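# Fold the napkin in half with two arms

## Task

Fold the napkin once across its middle so that one edge lands on the opposite edge, and leave it lying folded after the grippers let go.

## Robot and tools

Robot: two arms, left_arm and right_arm, each a six-joint arm with a parallel two-finger gripper. The left arm sits on the +y side and the right arm on the -y side; these names do not match the sides of the camera pictures. Base positions in the scene frame: left_arm (-0.038, +0.280, +0.016) m, right_arm (+0.029, -0.268, +0.046) m, each turned only about 1 degree about z. A camera stand is fixed behind the arms.

Frames: the scene frame has its origin at table-top height, halfway between the nominal bases, with +z up and +x pointing out over the table. Each arm reports its hand pose, targets and velocities in its own base frame, and its offsets run along its own base axes. The table and the two head cameras use the scene frame. The gripper's fingers point along its +z axis and separate along its y axis. end_effector_position is the spot between the finger pads, about 1 cm short of the fingertips. Printed positions can be off by a few centimetres, more at long reach.

execute_actions(actions, cameras): actions is a list of actions; each action is a table of up to 15 rows, one row per 1/30 s step; a short table repeats its final row until step 15. Every row holds 14 numbers in [-1, 1]: left_arm dx, dy, dz, rx, ry, rz, opening, then the same seven for right_arm. The six pose numbers are an offset, not a pose, measured from that arm's Hand target as it stood when the action began; every row counts from that same start, not from the row before, and a later action starts again from the new Hand target, so repeating a row keeps moving. Scale: 1.0 equals 0.6 m of travel or 180 degrees; rx, ry, rz form one rotation vector, turning about the Hand target position. If dx, dy, dz together exceed length 1.0 they may be shortened. The opening is absolute: +1 fully open (0.093 m), -1 closed. To leave an arm alone send six zeros, but always send its present opening, since a 0 there is a command. Images come back only when actions is empty or cameras names them ("all", or cam_head_left / cam_head_right; an unknown name voids the call).

move(target, speed, blend, opening_speed, grip_force, blocking, cameras): target is one 14-number row in the same layout and scale, or a list of up to 15 such rows; every row is an offset from the Hand targets at the call's start, never from the previous row. The grippers travel in straight lines, all finishing together, at most 10 s in total. speed: top path speed in m/s, 0.002 to 2.9, default 0.25 (turn rate twice that in rad/s); one value or one per target. blend: corner rounding in metres per target, 0 meaning stop at each. opening_speed: how fast the opening changes, per second on the -1..+1 scale, at least 0.2. grip_force: newtons per finger pad, 10 to 50, one value or one per arm; it stays until changed and lower values close slowly. blocking=false returns after about 0.5 s while the move goes on. The result adds a "move:" line saying how it ended (done, off_target, moving, held, fault) and any limits (paced = pose clipped, held = steps withheld). Paths do not avoid obstacles or the other arm; faster moves lag, stray and hit harder. Do not route a path close past an arm's own base.

wait(seconds): 0 to 3600; runs the scene without new commands and returns early if a running move ends. stop(): brakes a running move. zoom_image(camera, region): camera is cam_head_left or cam_head_right, region [x0, y0, x1, y1] in pixels of its newest 896x504 image, at most 504 wide and high. read_manual(section) returns licence text only. finished_scene(scene) ends the scene (1 or 2) for good; the fold must hold without the robot.

Results: per arm end_effector_position (m) and end_effector_quat_wxyz, Hand target (the commanded pose after clipping, the base for the next offsets), Tool commands, grip_measured (motor position, +1 open, -1 closed), Joint positions ending with the finger opening in metres, Joint velocities (may read within noise), joint torques, motor temperatures, and for action calls some per-step positions. The gripper often stops short of the Hand target or sags and tilts; check after each move and send the missing distance or rotation as a new offset. Orientation commands are clipped to within 40 degrees of the measured orientation each step.

Gripping: the pads meet at a grip_measured near -0.94; each millimetre of object width adds about 0.0208. To hold, keep sending the closing number; to release, send a value well above the object's width reading. Cloth is soft and thin, so pinch it with fingertips near the table.

Avoid: anything leaving the table, dropping or flinging the cloth, fast impacts with the table or fixed objects, any contact between the two arms or grippers, and pressing into the table for long. Motors heat under load or stretched reach: MOTOR HOT shows at 75 °C, at 90 °C the arm folds away and idles, at 100 °C it goes limp.

Each tool is called after "Emit:" by a JSON object that holds its "api" and its "payload", one argument or row to a line.

## Session

Emit:
{"api": "execute_actions", "payload": {
  "actions": []
}}

Scene clock: 0.00 s.
left_arm: end_effector_position=(+0.1966, -0.1817, +0.2346) grip_measured=+1.000 end_effector_quat_wxyz=(+0.252, +0.170, +0.935, -0.180) | right_arm: end_effector_position=(+0.2369, +0.1406, +0.2442) grip_measured=+1.000 end_effector_quat_wxyz=(+0.445, +0.061, +0.891, +0.070)
Joint positions: left_arm=[-0.714 1.051 1.167 -1.059 0.051 -0.371 0.093] | right_arm=[0.901 0.97 1 -0.851 0.623 0.785 0.093]
Joint velocities: within noise
Joint torques (N m): no reading
Motor temperatures (°C): left_arm=[23 28 22 26 21 21 21] | right_arm=[22 29 23 24 21 23 21]
Heat: left arm: 28 °C; right arm: 29 °C.
Hand target: left_arm +0.1980, -0.1830, +0.2403; +0.260, +0.170, +0.933, -0.185 | right_arm +0.2374, +0.1415, +0.2482; +0.447, +0.063, +0.889, +0.075
Tool commands: left_gripper/opening=+1.0 right_gripper/opening=+1.0

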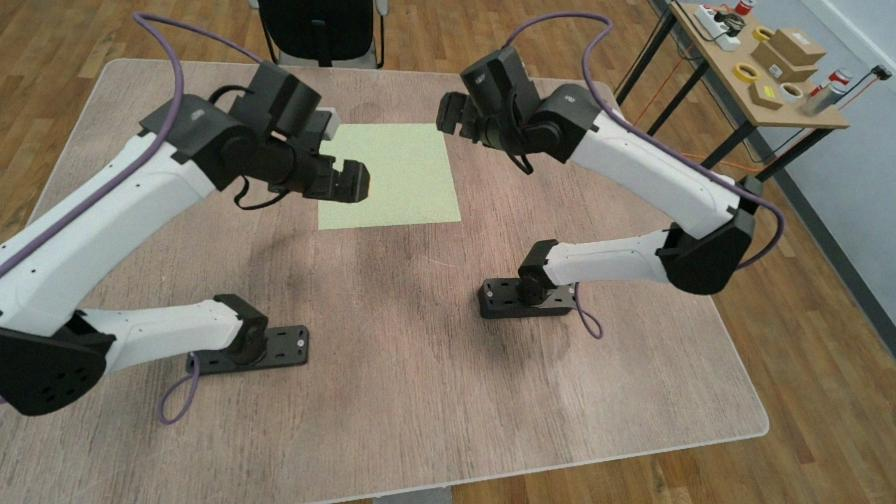

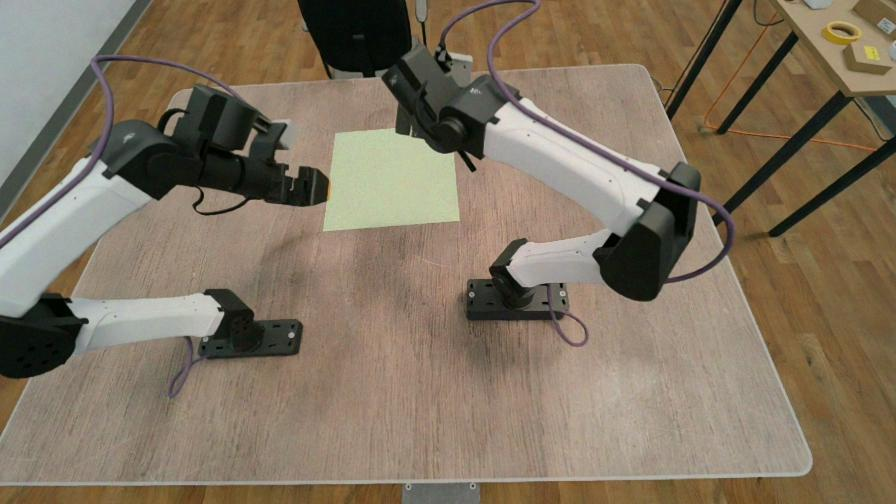

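Emit:
{"api": "move", "payload": {
  "target": [0.1122, 0.0685, -0.2605, 0.2164, 0.0365, -0.371, -0.2, -0.0402, -0.0252, -0.3237, -0.2742, 0.1955, 0.5, -0.2],
  "speed": 0.35,
  "cameras": ["all"]
}}

Scene clock: 9.97 s.
left_arm: end_effector_position=(+0.2582, -0.1393, +0.0810) grip_measured=-0.198 end_effector_quat_wxyz=(-0.003, +0.703, +0.711, -0.006) | right_arm: end_effector_position=(+0.2076, +0.1245, +0.0508) grip_measured=-0.198 end_effector_quat_wxyz=(-0.003, +0.702, -0.712, -0.008)
Joint positions: left_arm=[-0.489 1.68 1.23 -1.13 0.01 1.069 0.036] | right_arm=[0.529 1.51 0.931 -0.991 -0.016 -1.027 0.036]
Joint torques (N m): left_arm=[-0.55 -6.06 9.43 0.24 -0.06 0.03] | right_arm=[0.64 -3.23 9.63 0.19 0.09 -0.22]
Heat: left arm: 28 °C; right arm: 29 °C.
Hand target: left_arm +0.2654, -0.1419, +0.0841; +0.000, +0.707, +0.707, +0.000 | right_arm +0.2133, +0.1265, +0.0540; +0.000, +0.707, -0.707, +0.000
Off the commanded pose: left_arm 0.008 m, 1 deg | right_arm 0.007 m, 1 deg.
move: done

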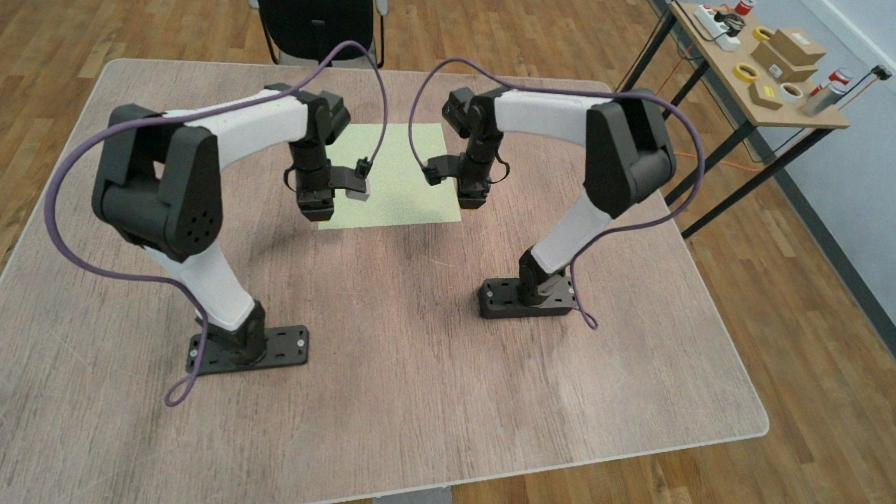

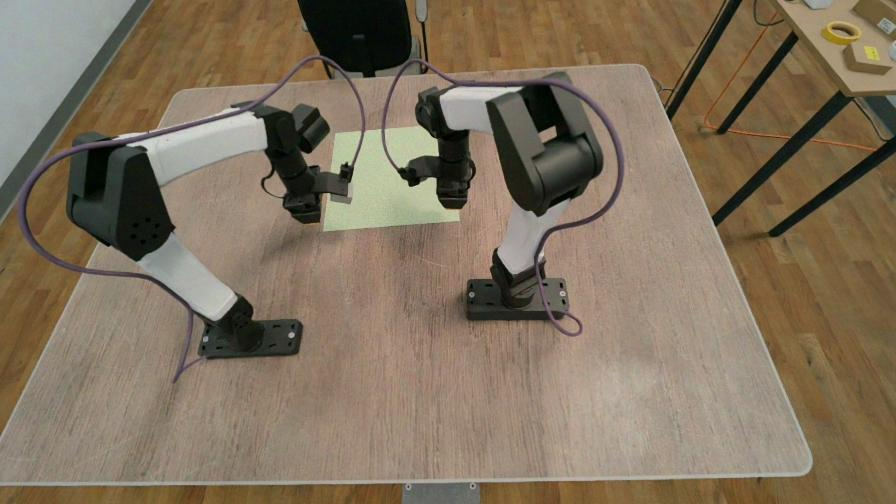

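Emit:
{"api": "zoom_image", "payload": {
  "camera": "cam_head_left",
  "region": [260, 120, 520, 270]
}}

Emit:
{"api": "zoom_image", "payload": {
  "camera": "cam_head_right",
  "region": [260, 120, 520, 270]
}}

Scaled by 1.938 from the camera's image (finer frame: 1280x720).

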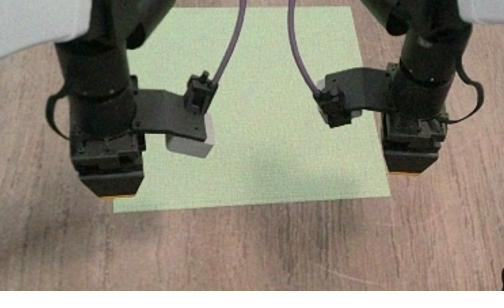

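Scaled by 1.938 from the camera's image (finer frame: 1280x720).

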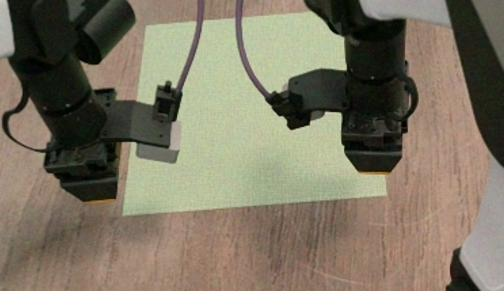

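Emit:
{"api": "move", "payload": {
  "target": [0.01, 0, -0.11, 0, 0, 0, -0.2, 0.0083, 0, -0.11, 0, 0, 0, -0.2],
  "speed": 0.15,
  "cameras": ["all"]
}}

Emit:
{"api": "zoom_image", "payload": {
  "camera": "cam_head_left",
  "region": [260, 120, 520, 270]
}}

Emit:
{"api": "zoom_image", "payload": {
  "camera": "cam_head_right",
  "region": [260, 120, 520, 270]
}}

Scene clock: 12.40 s.
left_arm: end_effector_position=(+0.2703, -0.1457, +0.0253) grip_measured=-0.198 end_effector_quat_wxyz=(+0.006, +0.706, +0.708, -0.003) | right_arm: end_effector_position=(+0.2199, +0.1316, -0.0043) grip_measured=-0.198 end_effector_quat_wxyz=(-0.012, +0.706, -0.708, -0.005)
Joint positions: left_arm=[-0.489 1.78 1.115 -0.896 0.009 1.079 0.036] | right_arm=[0.529 1.649 0.827 -0.729 -0.016 -1.038 0.036]
Joint torques (N m): left_arm=[0.29 -6.61 5.15 0.53 -0.08 0.04] | right_arm=[-0.14 -4.03 4.85 0.49 0.11 -0.2]
Heat: left arm: 28 °C; right arm: 29 °C.
Hand target: left_arm +0.2714, -0.1419, +0.0180; +0.000, +0.707, +0.707, +0.000 | right_arm +0.2183, +0.1265, -0.0120; +0.000, +0.707, -0.707, +0.000
Off the commanded pose: left_arm 0.008 m, 1 deg | right_arm 0.009 m, 1 deg.
move: done

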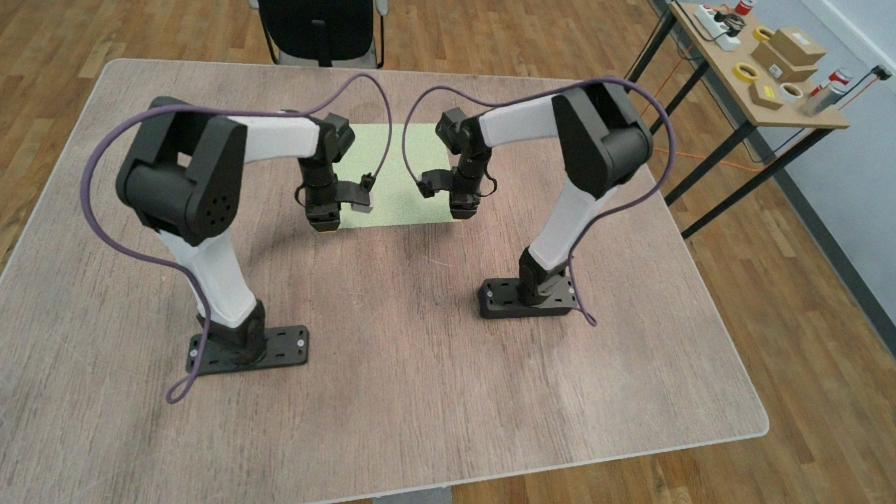

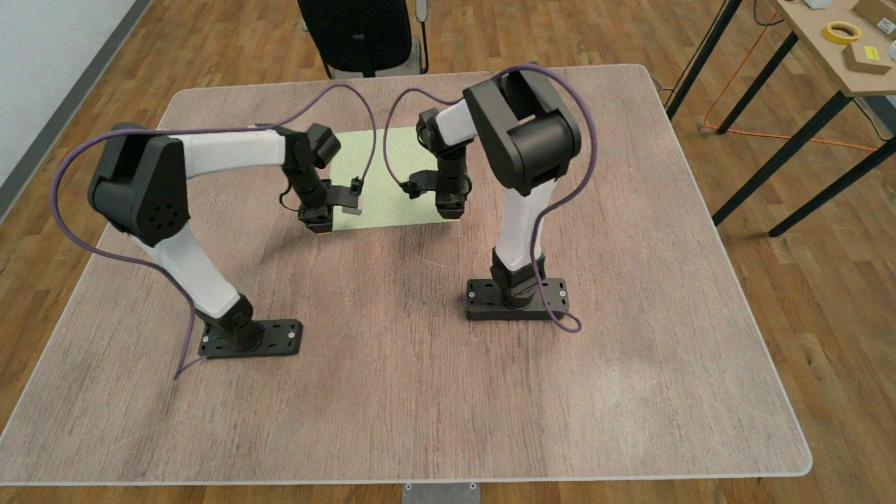

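Scaled by 1.938 from the camera's image (finer frame: 1280x720).

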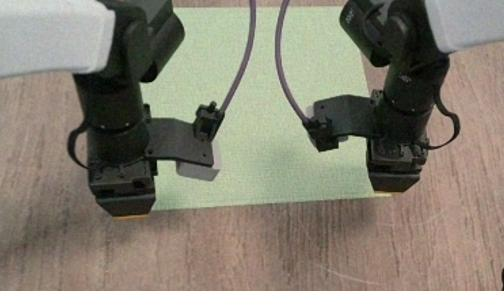

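Scaled by 1.938 from the camera's image (finer frame: 1280x720).

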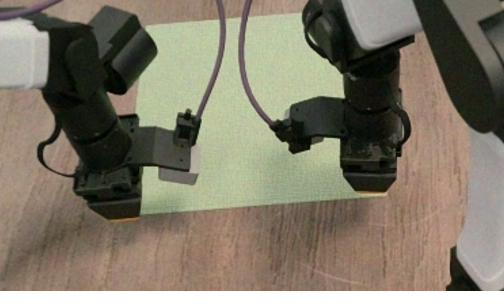

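Emit:
{"api": "move", "payload": {
  "target": [-0.004, 0, -0.045, 0, 0, 0, -0.2, 0.0117, 0.005, -0.058, 0, 0, 0, -0.2],
  "speed": 0.08,
  "cameras": ["all"]
}}

Emit:
{"api": "zoom_image", "payload": {
  "camera": "cam_head_left",
  "region": [290, 160, 490, 270]
}}

Emit:
{"api": "zoom_image", "payload": {
  "camera": "cam_head_right",
  "region": [290, 160, 490, 270]
}}

Scene clock: 14.50 s.
left_arm: end_effector_position=(+0.2693, -0.1451, -0.0015) grip_measured=-0.198 end_effector_quat_wxyz=(+0.007, +0.706, +0.708, -0.003) | right_arm: end_effector_position=(+0.2271, +0.1351, -0.0394) grip_measured=-0.198 end_effector_quat_wxyz=(-0.011, +0.706, -0.708, -0.005)
Joint positions: left_arm=[-0.489 1.824 1.05 -0.786 0.009 1.079 0.036] | right_arm=[0.527 1.771 0.796 -0.577 -0.016 -1.041 0.036]
Joint torques (N m): left_arm=[-0.01 -6.74 4.85 0.53 -0.08 0.01] | right_arm=[-0.29 -4.38 4.63 0.44 0.11 -0.21]
Heat: left arm: 29 °C; right arm: 29 °C.
Hand target: left_arm +0.2690, -0.1419, -0.0090; +0.000, +0.707, +0.707, +0.000 | right_arm +0.2253, +0.1295, -0.0468; +0.000, +0.707, -0.707, +0.000
Off the commanded pose: left_arm 0.008 m, 1 deg | right_arm 0.010 m, 1 deg.
move: done

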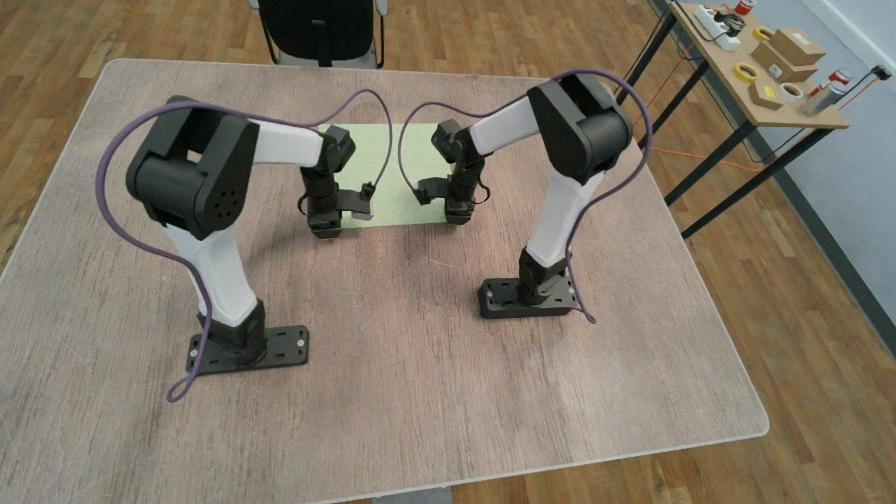

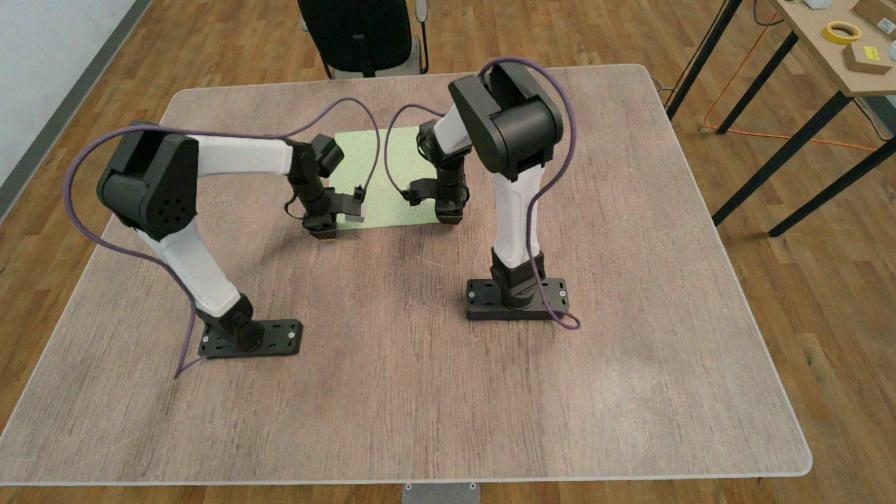

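Scaled by 2.520 from the camera's image (finer frame: 1280x720).

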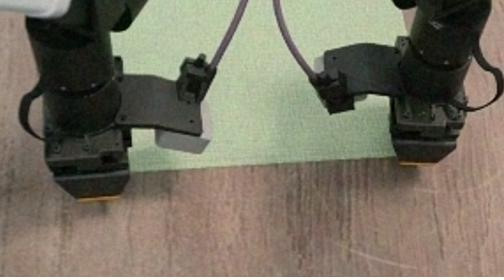

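Scaled by 2.520 from the camera's image (finer frame: 1280x720).

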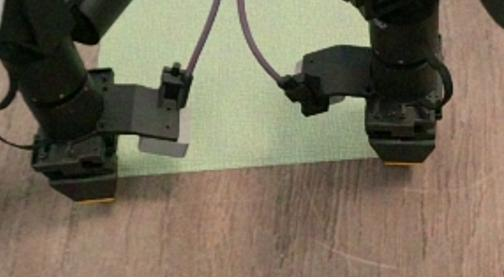

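Emit:
{"api": "zoom_image", "payload": {
  "camera": "cam_head_left",
  "region": [430, 190, 500, 240]
}}

Emit:
{"api": "zoom_image", "payload": {
  "camera": "cam_head_right",
  "region": [420, 190, 490, 240]
}}

Emit:
{"api": "zoom_image", "payload": {
  "camera": "cam_head_left",
  "region": [300, 200, 370, 250]
}}

Emit:
{"api": "zoom_image", "payload": {
  "camera": "cam_head_right",
  "region": [300, 200, 370, 250]
}}

Scaled by 7.200 from the camera's image (finer frame: 1280x720).

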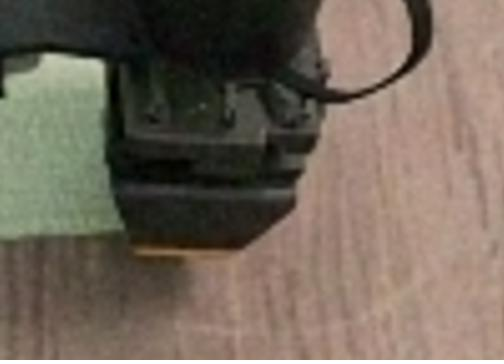

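Scaled by 7.200 from the camera's image (finer frame: 1280x720).

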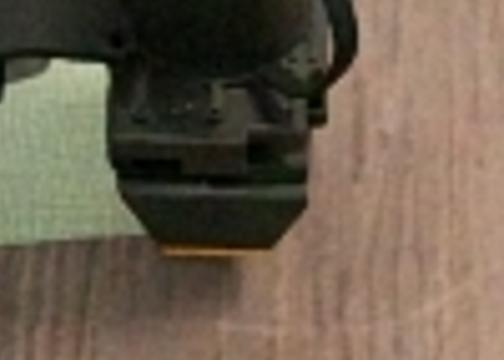

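Scaled by 7.200 from the camera's image (finer frame: 1280x720).

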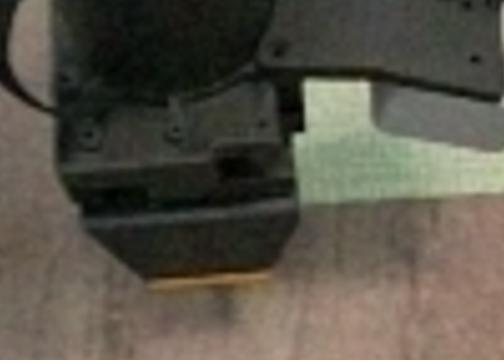

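Scaled by 7.200 from the camera's image (finer frame: 1280x720).

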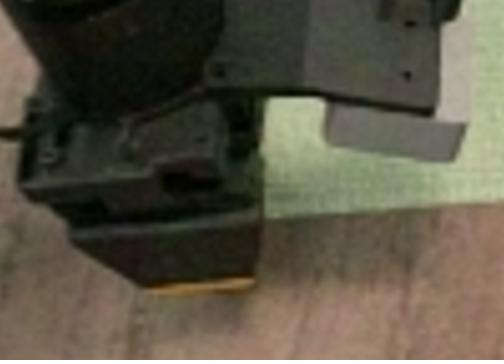

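Emit:
{"api": "move", "payload": {
  "target": [0, 0, -0.01, 0, 0, 0, -0.2, -0.008, 0, -0.027, 0, 0, 0, -0.2],
  "speed": 0.05,
  "cameras": ["all"]
}}

Emit:
{"api": "zoom_image", "payload": {
  "camera": "cam_head_left",
  "region": [430, 190, 500, 240]
}}

Emit:
{"api": "zoom_image", "payload": {
  "camera": "cam_head_right",
  "region": [420, 190, 490, 240]
}}

Emit:
{"api": "zoom_image", "payload": {
  "camera": "cam_head_left",
  "region": [300, 200, 370, 250]
}}

Emit:
{"api": "zoom_image", "payload": {
  "camera": "cam_head_right",
  "region": [300, 200, 370, 250]
}}

Scene clock: 16.63 s.
left_arm: end_effector_position=(+0.2709, -0.1458, -0.0040) grip_measured=-0.198 end_effector_quat_wxyz=(+0.009, +0.706, +0.708, -0.002) | right_arm: end_effector_position=(+0.2274, +0.1353, -0.0409) grip_measured=-0.198 end_effector_quat_wxyz=(-0.015, +0.706, -0.708, -0.004)
Joint positions: left_arm=[-0.489 1.829 1.046 -0.771 0.009 1.079 0.036] | right_arm=[0.527 1.771 0.788 -0.561 -0.016 -1.041 0.036]
Joint torques (N m): left_arm=[-0.14 -5.97 4.3 0.69 -0.07 0] | right_arm=[0.5 -2.02 1.66 1.06 0.1 -0.1]
Heat: left arm: 29 °C; right arm: 30 °C.
Hand target: left_arm +0.2690, -0.1419, -0.0149; +0.000, +0.707, +0.707, +0.000 | right_arm +0.2204, +0.1295, -0.0630; +0.000, +0.707, -0.707, +0.000
Off the commanded pose: left_arm 0.012 m, 1 deg | right_arm 0.024 m, 2 deg.
move: off_target (left_arm, right_arm)

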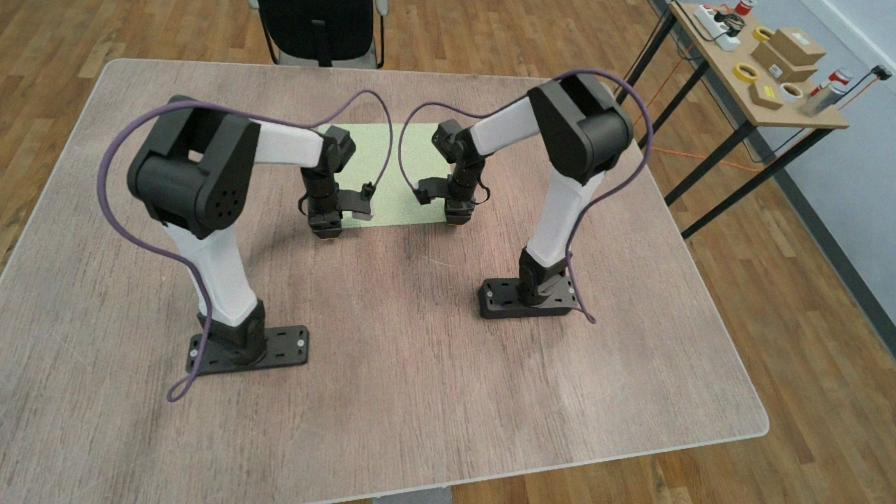

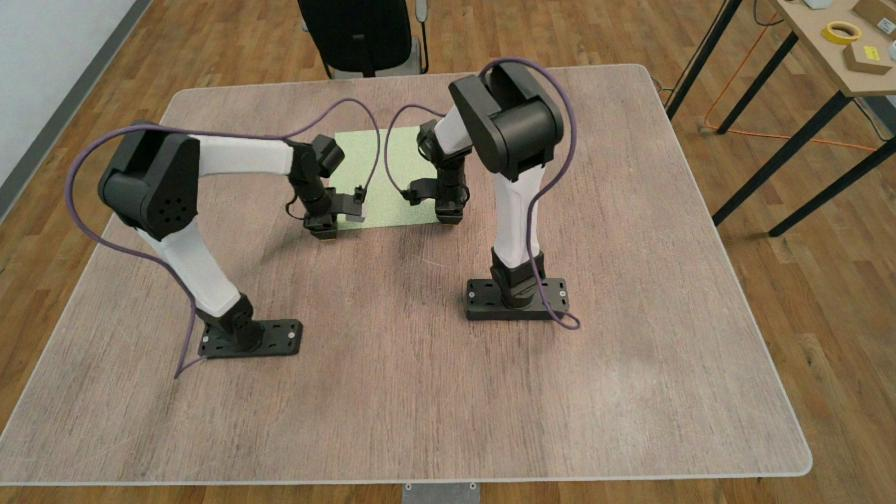

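Scaled by 7.200 from the camera's image (finer frame: 1280x720).

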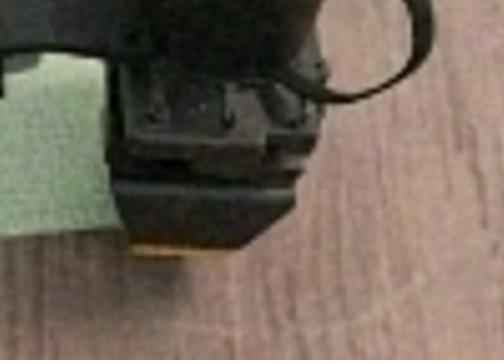

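Scaled by 7.200 from the camera's image (finer frame: 1280x720).

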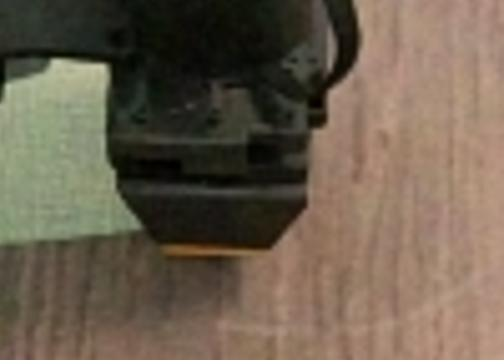

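Scaled by 7.200 from the camera's image (finer frame: 1280x720).

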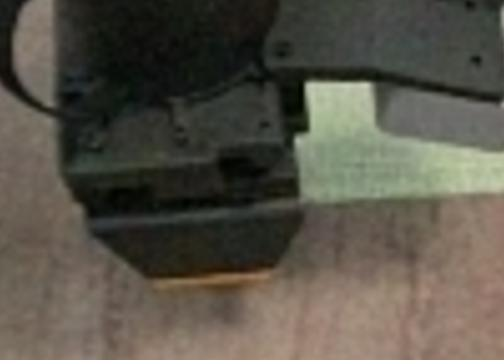

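Scaled by 7.200 from the camera's image (finer frame: 1280x720).

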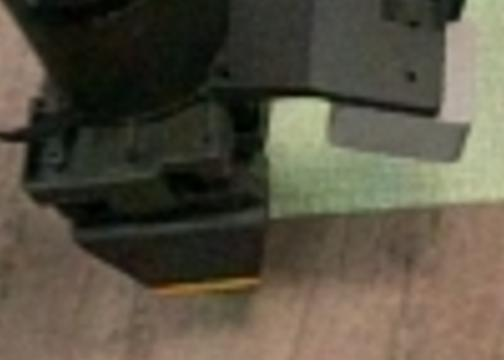

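Emit:
{"api": "move", "payload": {
  "target": [
    [-0.0067, 0, 0.015, 0, 0, 0, -0.2, -0.0157, 0, 0.04, 0, 0, 0, -0.2],
    [-0.0067, 0, 0.004, 0, 0, 0, -0.2, -0.0157, 0, 0.02, 0, 0, 0, -0.2]
  ],
  "speed": 0.05,
  "cameras": ["all"]
}}

Emit:
{"api": "zoom_image", "payload": {
  "camera": "cam_head_left",
  "region": [430, 190, 500, 240]
}}

Emit:
{"api": "zoom_image", "payload": {
  "camera": "cam_head_right",
  "region": [420, 190, 490, 240]
}}

Scene clock: 18.60 s.
left_arm: end_effector_position=(+0.2703, -0.1455, -0.0046) grip_measured=-0.198 end_effector_quat_wxyz=(+0.009, +0.706, +0.708, -0.002) | right_arm: end_effector_position=(+0.2246, +0.1356, -0.0402) grip_measured=-0.198 end_effector_quat_wxyz=(-0.019, +0.708, -0.706, +0.002)
Joint positions: left_arm=[-0.489 1.829 1.043 -0.769 0.009 1.079 0.036] | right_arm=[0.54 1.753 0.768 -0.548 -0.004 -1.032 0.036]
Joint torques (N m): left_arm=[-0.59 -7.72 3.43 0.61 -0.07 -0.05] | right_arm=[0.8 -4.93 2.1 0.53 0.01 -0.03]
Heat: left arm: 29 °C; right arm: 30 °C.
Hand target: left_arm +0.2649, -0.1419, -0.0126; +0.000, +0.707, +0.707, +0.000 | right_arm +0.2110, +0.1295, -0.0510; +0.000, +0.707, -0.707, +0.000
Off the commanded pose: left_arm 0.010 m, 1 deg | right_arm 0.018 m, 2 deg.
move: off_target (right_arm)

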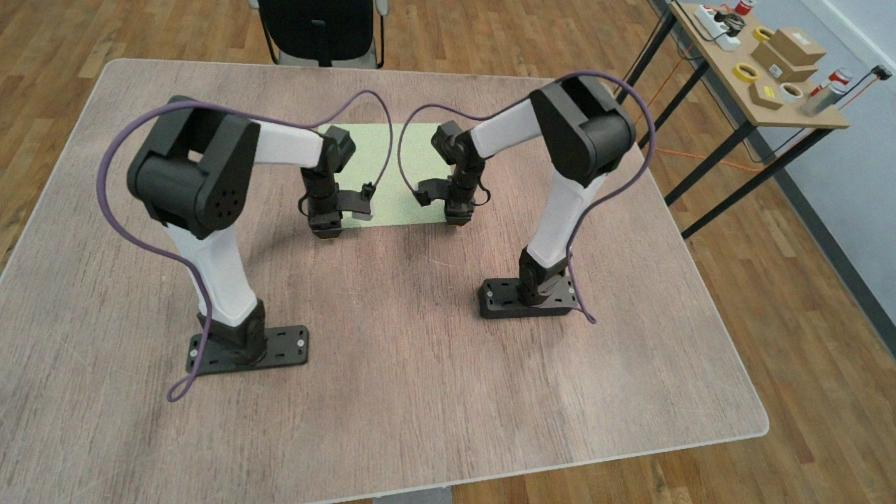

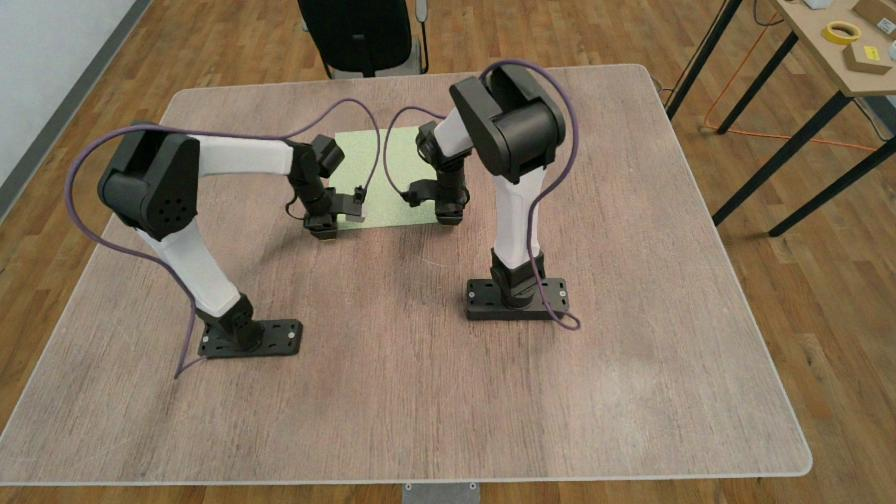

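Scaled by 7.200 from the camera's image (finer frame: 1280x720).

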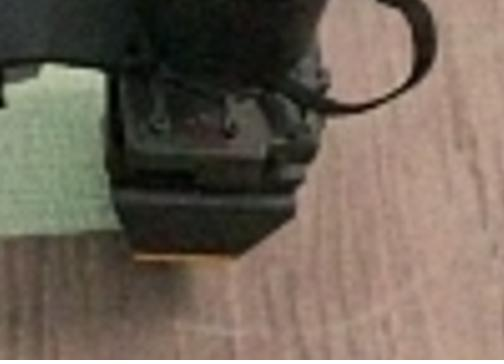

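Scaled by 7.200 from the camera's image (finer frame: 1280x720).

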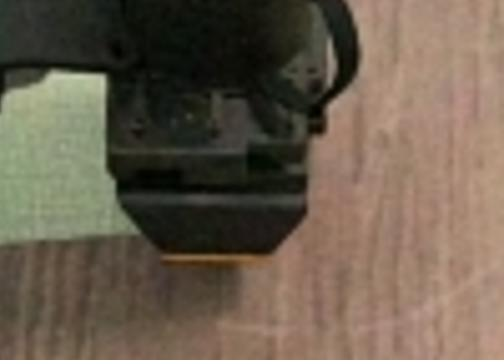

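Emit:
{"api": "move", "payload": {
  "target": [
    [0, 0, 0, 0, 0, 0, -0.2, -0.012, 0, 0.045, 0, 0, 0, -0.2],
    [0, 0, 0, 0, 0, 0, -0.2, -0.005, 0, 0.0, 0, 0, 0, -0.2]
  ],
  "speed": 0.08,
  "cameras": ["all"]
}}

Emit:
{"api": "zoom_image", "payload": {
  "camera": "cam_head_right",
  "region": [420, 190, 490, 240]
}}

Scene clock: 20.60 s.
left_arm: end_effector_position=(+0.2703, -0.1455, -0.0046) grip_measured=-0.198 end_effector_quat_wxyz=(+0.009, +0.706, +0.708, -0.002) | right_arm: end_effector_position=(+0.2081, +0.1306, -0.0401) grip_measured=-0.198 end_effector_quat_wxyz=(-0.003, +0.708, -0.706, -0.001)
Joint positions: left_arm=[-0.489 1.829 1.043 -0.769 0.009 1.079 0.036] | right_arm=[0.559 1.723 0.732 -0.575 -0.002 -1.015 0.036]
Joint torques (N m): left_arm=[-0.66 -7.64 3.43 0.56 -0.08 -0.06] | right_arm=[0.01 -3.18 4.38 0.74 -0.03 -0.11]
Heat: left arm: 29 °C; right arm: 30 °C.
Hand target: left_arm +0.2649, -0.1419, -0.0126; +0.000, +0.707, +0.707, +0.000 | right_arm +0.2080, +0.1295, -0.0510; +0.000, +0.707, -0.707, +0.000
Off the commanded pose: left_arm 0.010 m, 1 deg | right_arm 0.011 m, 0 deg.
move: off_target (right_arm)

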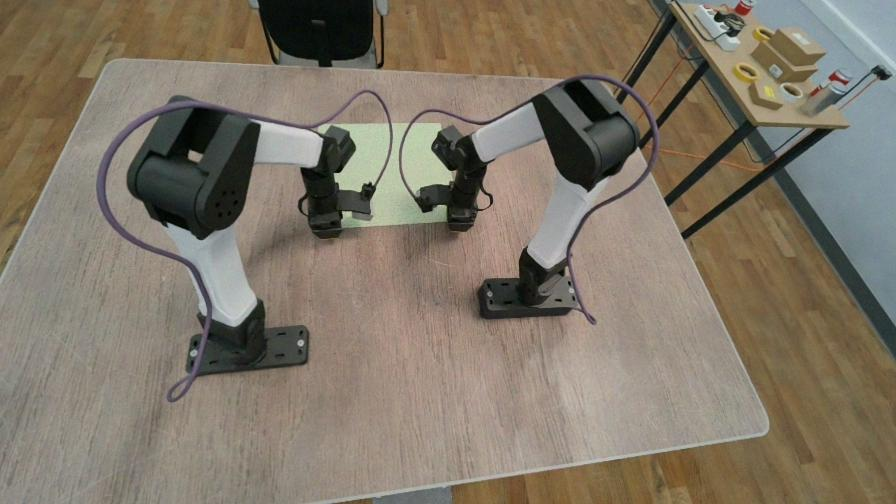

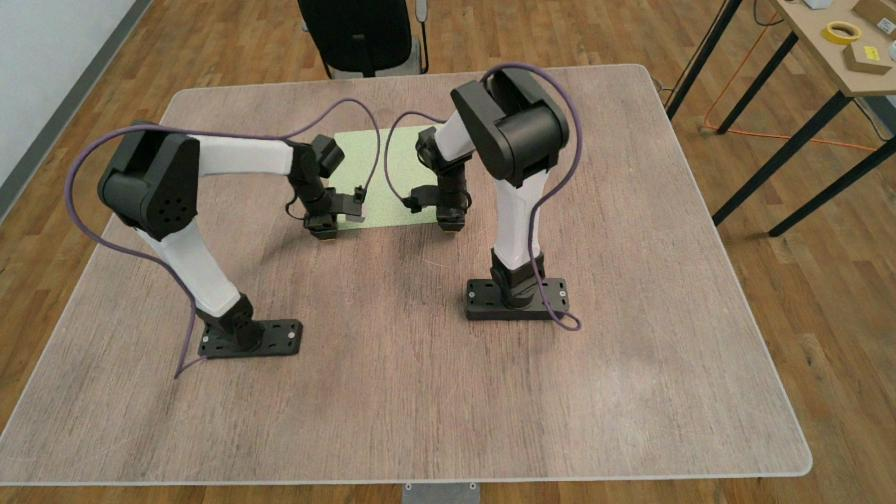

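Scaled by 7.200 from the camera's image (finer frame: 1280x720).

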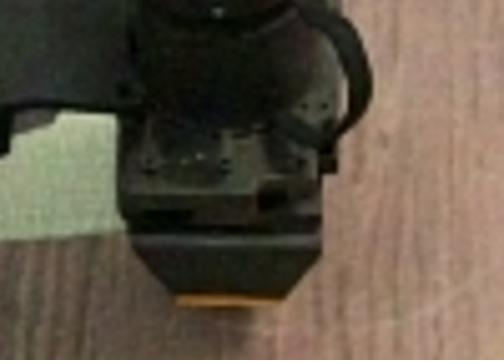

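Emit:
{"api": "move", "payload": {
  "target": [
    [0, 0, -0.006, 0, 0, 0, -0.2, 0, 0, -0.002, 0, 0, 0, -0.2],
    [0, 0, -0.006, 0, 0, 0, -1, 0, 0, -0.002, 0, 0, 0, -1]
  ],
  "speed": 0.05,
  "opening_speed": 0.6,
  "cameras": ["all"]
}}

Emit:
{"api": "zoom_image", "payload": {
  "camera": "cam_head_left",
  "region": [290, 160, 490, 270]
}}

Emit:
{"api": "zoom_image", "payload": {
  "camera": "cam_head_right",
  "region": [290, 160, 490, 270]
}}

Scene clock: 23.13 s.
left_arm: end_effector_position=(+0.2748, -0.1461, -0.0049) grip_measured=-0.984 end_effector_quat_wxyz=(+0.016, +0.706, +0.708, +0.005) | right_arm: end_effector_position=(+0.2139, +0.1339, -0.0401) grip_measured=-0.982 end_effector_quat_wxyz=(-0.016, +0.708, -0.706, +0.003)
Joint positions: left_arm=[-0.489 1.829 1.041 -0.748 -0.001 1.079 0] | right_arm=[0.559 1.724 0.732 -0.547 -0.001 -1.015 0]
Joint torques (N m): left_arm=[-0.57 -6.94 3 0.55 0.02 -0.06] | right_arm=[0.1 -2.84 3.95 0.61 -0.02 -0.11]
Heat: left arm: 29 °C; right arm: 30 °C.
Hand target: left_arm +0.2649, -0.1418, -0.0162; +0.000, +0.707, +0.707, +0.000 | right_arm +0.2080, +0.1295, -0.0522; +0.000, +0.707, -0.707, +0.000
Off the commanded pose: left_arm 0.016 m, 2 deg | right_arm 0.014 m, 2 deg.
move: off_target (left_arm, right_arm); target 2's new opening was sent with left_arm's hand 0.013 m and 1 deg from that target

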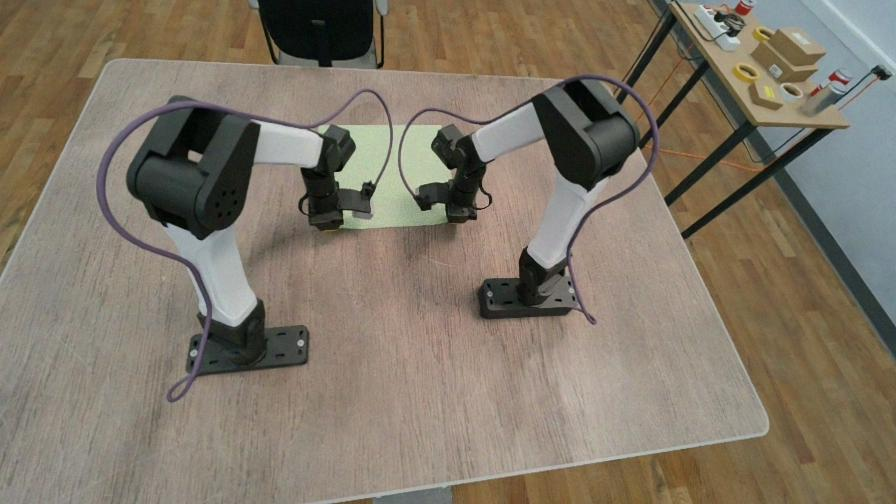

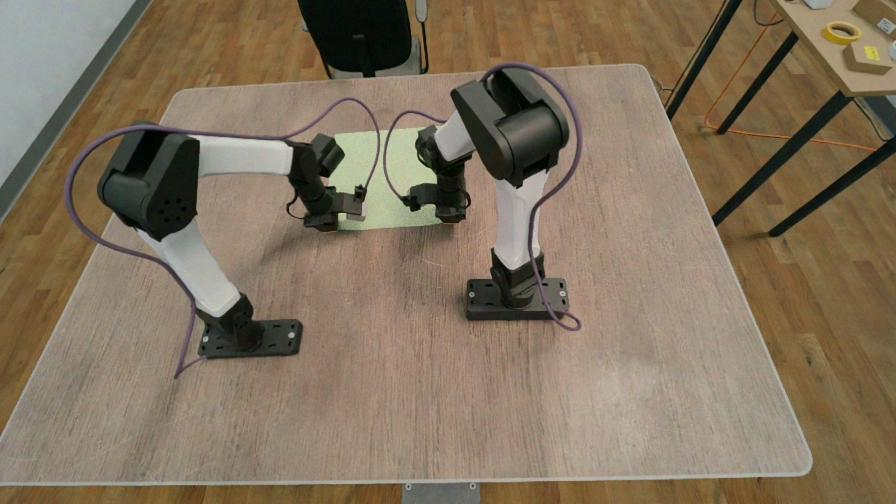

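Scaled by 2.520 from the camera's image (finer frame: 1280x720).

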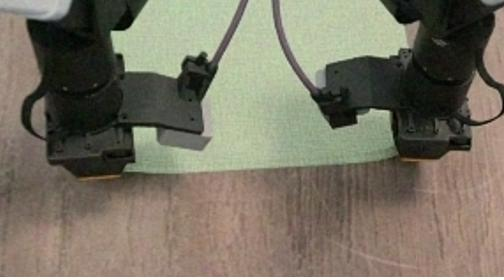

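Scaled by 2.520 from the camera's image (finer frame: 1280x720).

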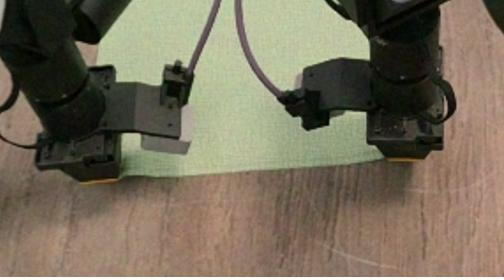

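Emit:
{"api": "move", "payload": {
  "target": [0.0167, 0, 0.14, 0, 0, 0, -1, 0.0167, 0, 0.14, 0, 0, 0, -1],
  "speed": 0.15,
  "cameras": ["all"]
}}

Emit:
{"api": "zoom_image", "payload": {
  "camera": "cam_head_left",
  "region": [280, 110, 500, 250]
}}

Scene clock: 24.93 s.
left_arm: end_effector_position=(+0.2672, -0.1407, +0.0540) grip_measured=-0.985 end_effector_quat_wxyz=(-0.018, +0.707, +0.707, -0.005) | right_arm: end_effector_position=(+0.2091, +0.1260, +0.0193) grip_measured=-0.983 end_effector_quat_wxyz=(+0.020, +0.706, -0.708, -0.005)
Joint positions: left_arm=[-0.485 1.764 1.216 -1.061 -0.001 1.084 0] | right_arm=[0.542 1.608 0.891 -0.894 -0.001 -1.027 0]
Joint torques (N m): left_arm=[0.35 -10.47 9.06 0.05 0.02 0.03] | right_arm=[-0.2 -7.31 9.06 0.11 -0.01 -0.26]
Heat: left arm: 29 °C; right arm: 30 °C.
Hand target: left_arm +0.2750, -0.1419, +0.0679; +0.000, +0.707, +0.707, +0.000 | right_arm +0.2180, +0.1295, +0.0318; +0.000, +0.707, -0.707, +0.000
Off the commanded pose: left_arm 0.016 m, 2 deg | right_arm 0.016 m, 2 deg.
move: off_target (left_arm, right_arm)

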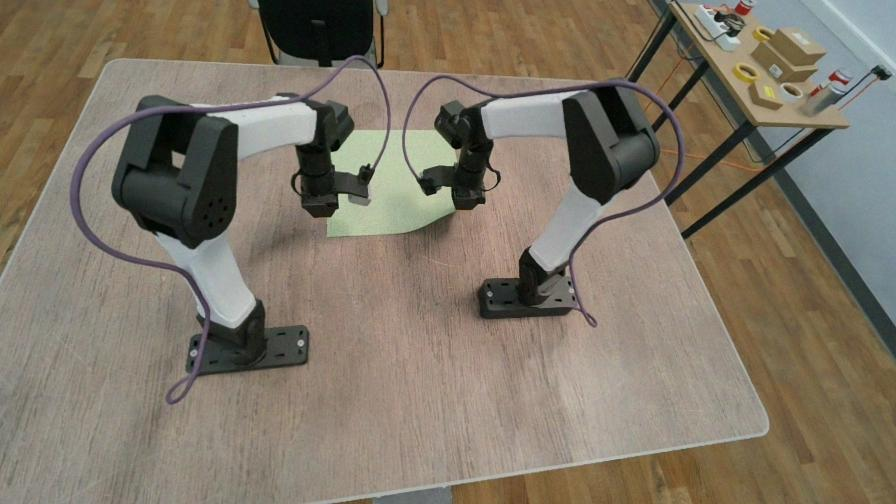

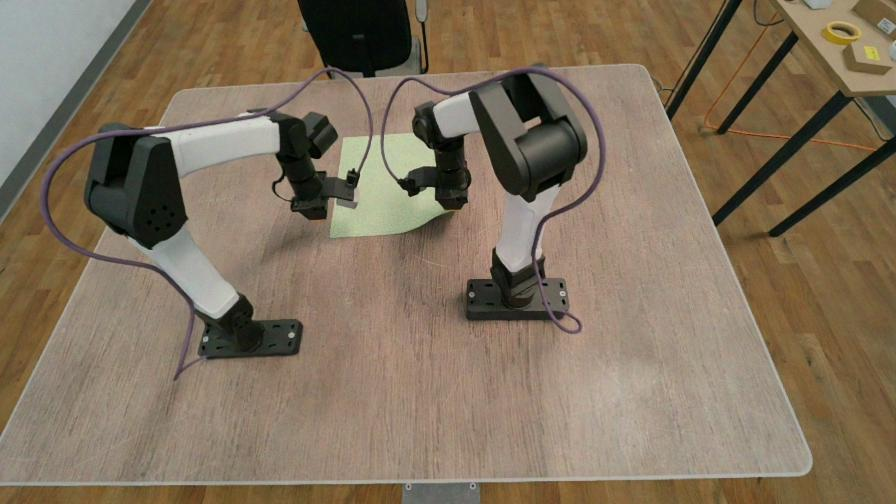

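Scaled by 2.291 from the camera's image (finer frame: 1280x720).

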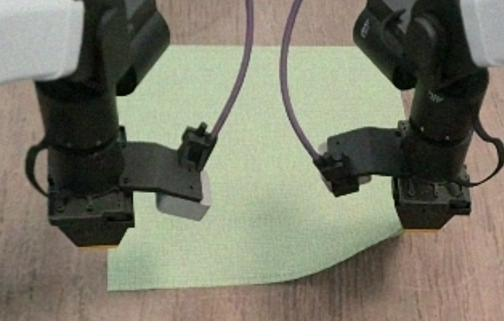

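Emit:
{"api": "move", "payload": {
  "target": [
    [-0.0417, -0.0352, -0.0798, 0, 0, 0, -0.1, 0, 0, 0, 0, 0, 0, -1],
    [-0.0417, -0.0352, -0.148, 0, 0, 0, -0.1, 0, 0, 0, 0, 0, 0, -1]
  ],
  "speed": [0.12, 0.06],
  "cameras": ["all"]
}}

Emit:
{"api": "zoom_image", "payload": {
  "camera": "cam_head_left",
  "region": [290, 190, 400, 260]
}}

Emit:
{"api": "zoom_image", "payload": {
  "camera": "cam_head_right",
  "region": [290, 190, 400, 260]
}}

Scene clock: 28.27 s.
left_arm: end_effector_position=(+0.2543, -0.1633, -0.0047) grip_measured=-0.102 end_effector_quat_wxyz=(+0.010, +0.707, +0.707, +0.003) | right_arm: end_effector_position=(+0.2089, +0.1259, +0.0193) grip_measured=-0.983 end_effector_quat_wxyz=(+0.020, +0.706, -0.708, -0.005)
Joint positions: left_arm=[-0.571 1.81 1.017 -0.757 -0.001 0.999 0.04] | right_arm=[0.542 1.608 0.891 -0.895 -0.001 -1.027 0]
Joint torques (N m): left_arm=[-1.05 -4.78 3.3 0.85 0.03 -0.13] | right_arm=[-0.21 -7.38 9.06 0.06 -0.03 -0.2]
Heat: left arm: 30 °C; right arm: 31 °C.
Hand target: left_arm +0.2499, -0.1630, -0.0210; +0.000, +0.707, +0.707, +0.000 | right_arm +0.2180, +0.1295, +0.0318; +0.000, +0.707, -0.707, +0.000
Off the commanded pose: left_arm 0.017 m, 1 deg | right_arm 0.016 m, 2 deg.
move: off_target (left_arm)

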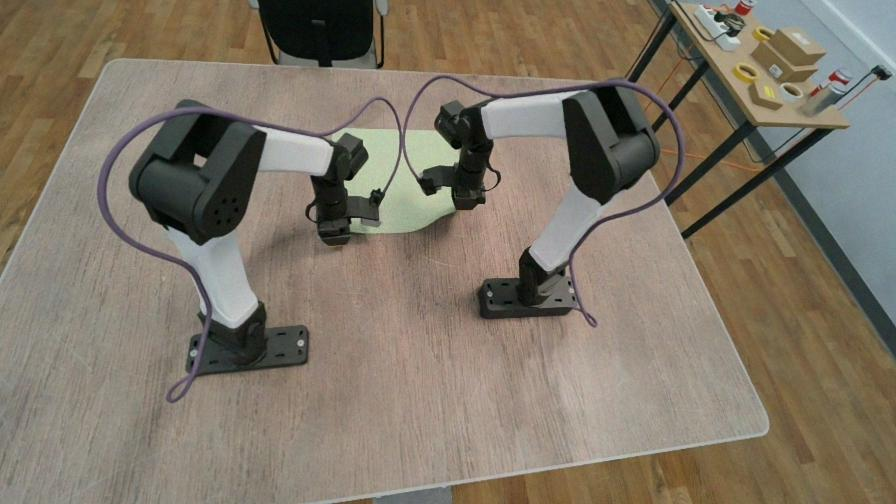

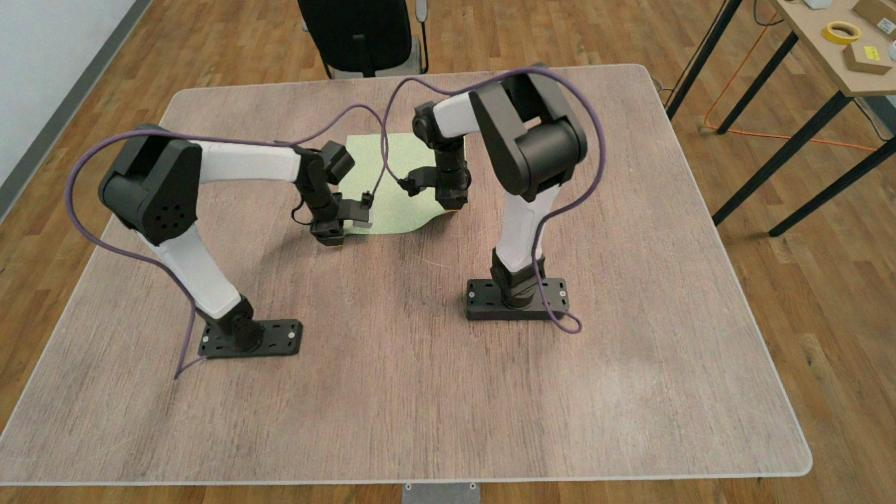

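Scaled by 4.582 from the camera's image (finer frame: 1280x720).

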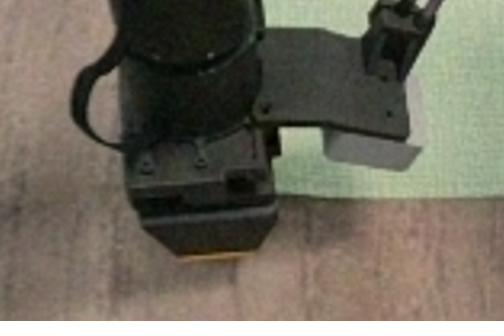

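Scaled by 4.582 from the camera's image (finer frame: 1280x720).

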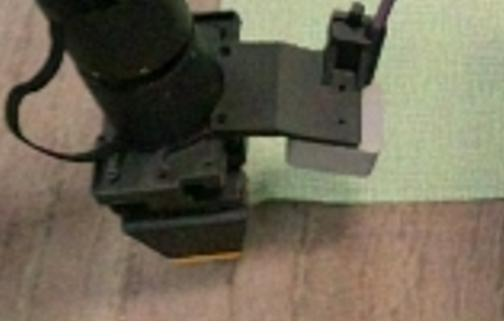

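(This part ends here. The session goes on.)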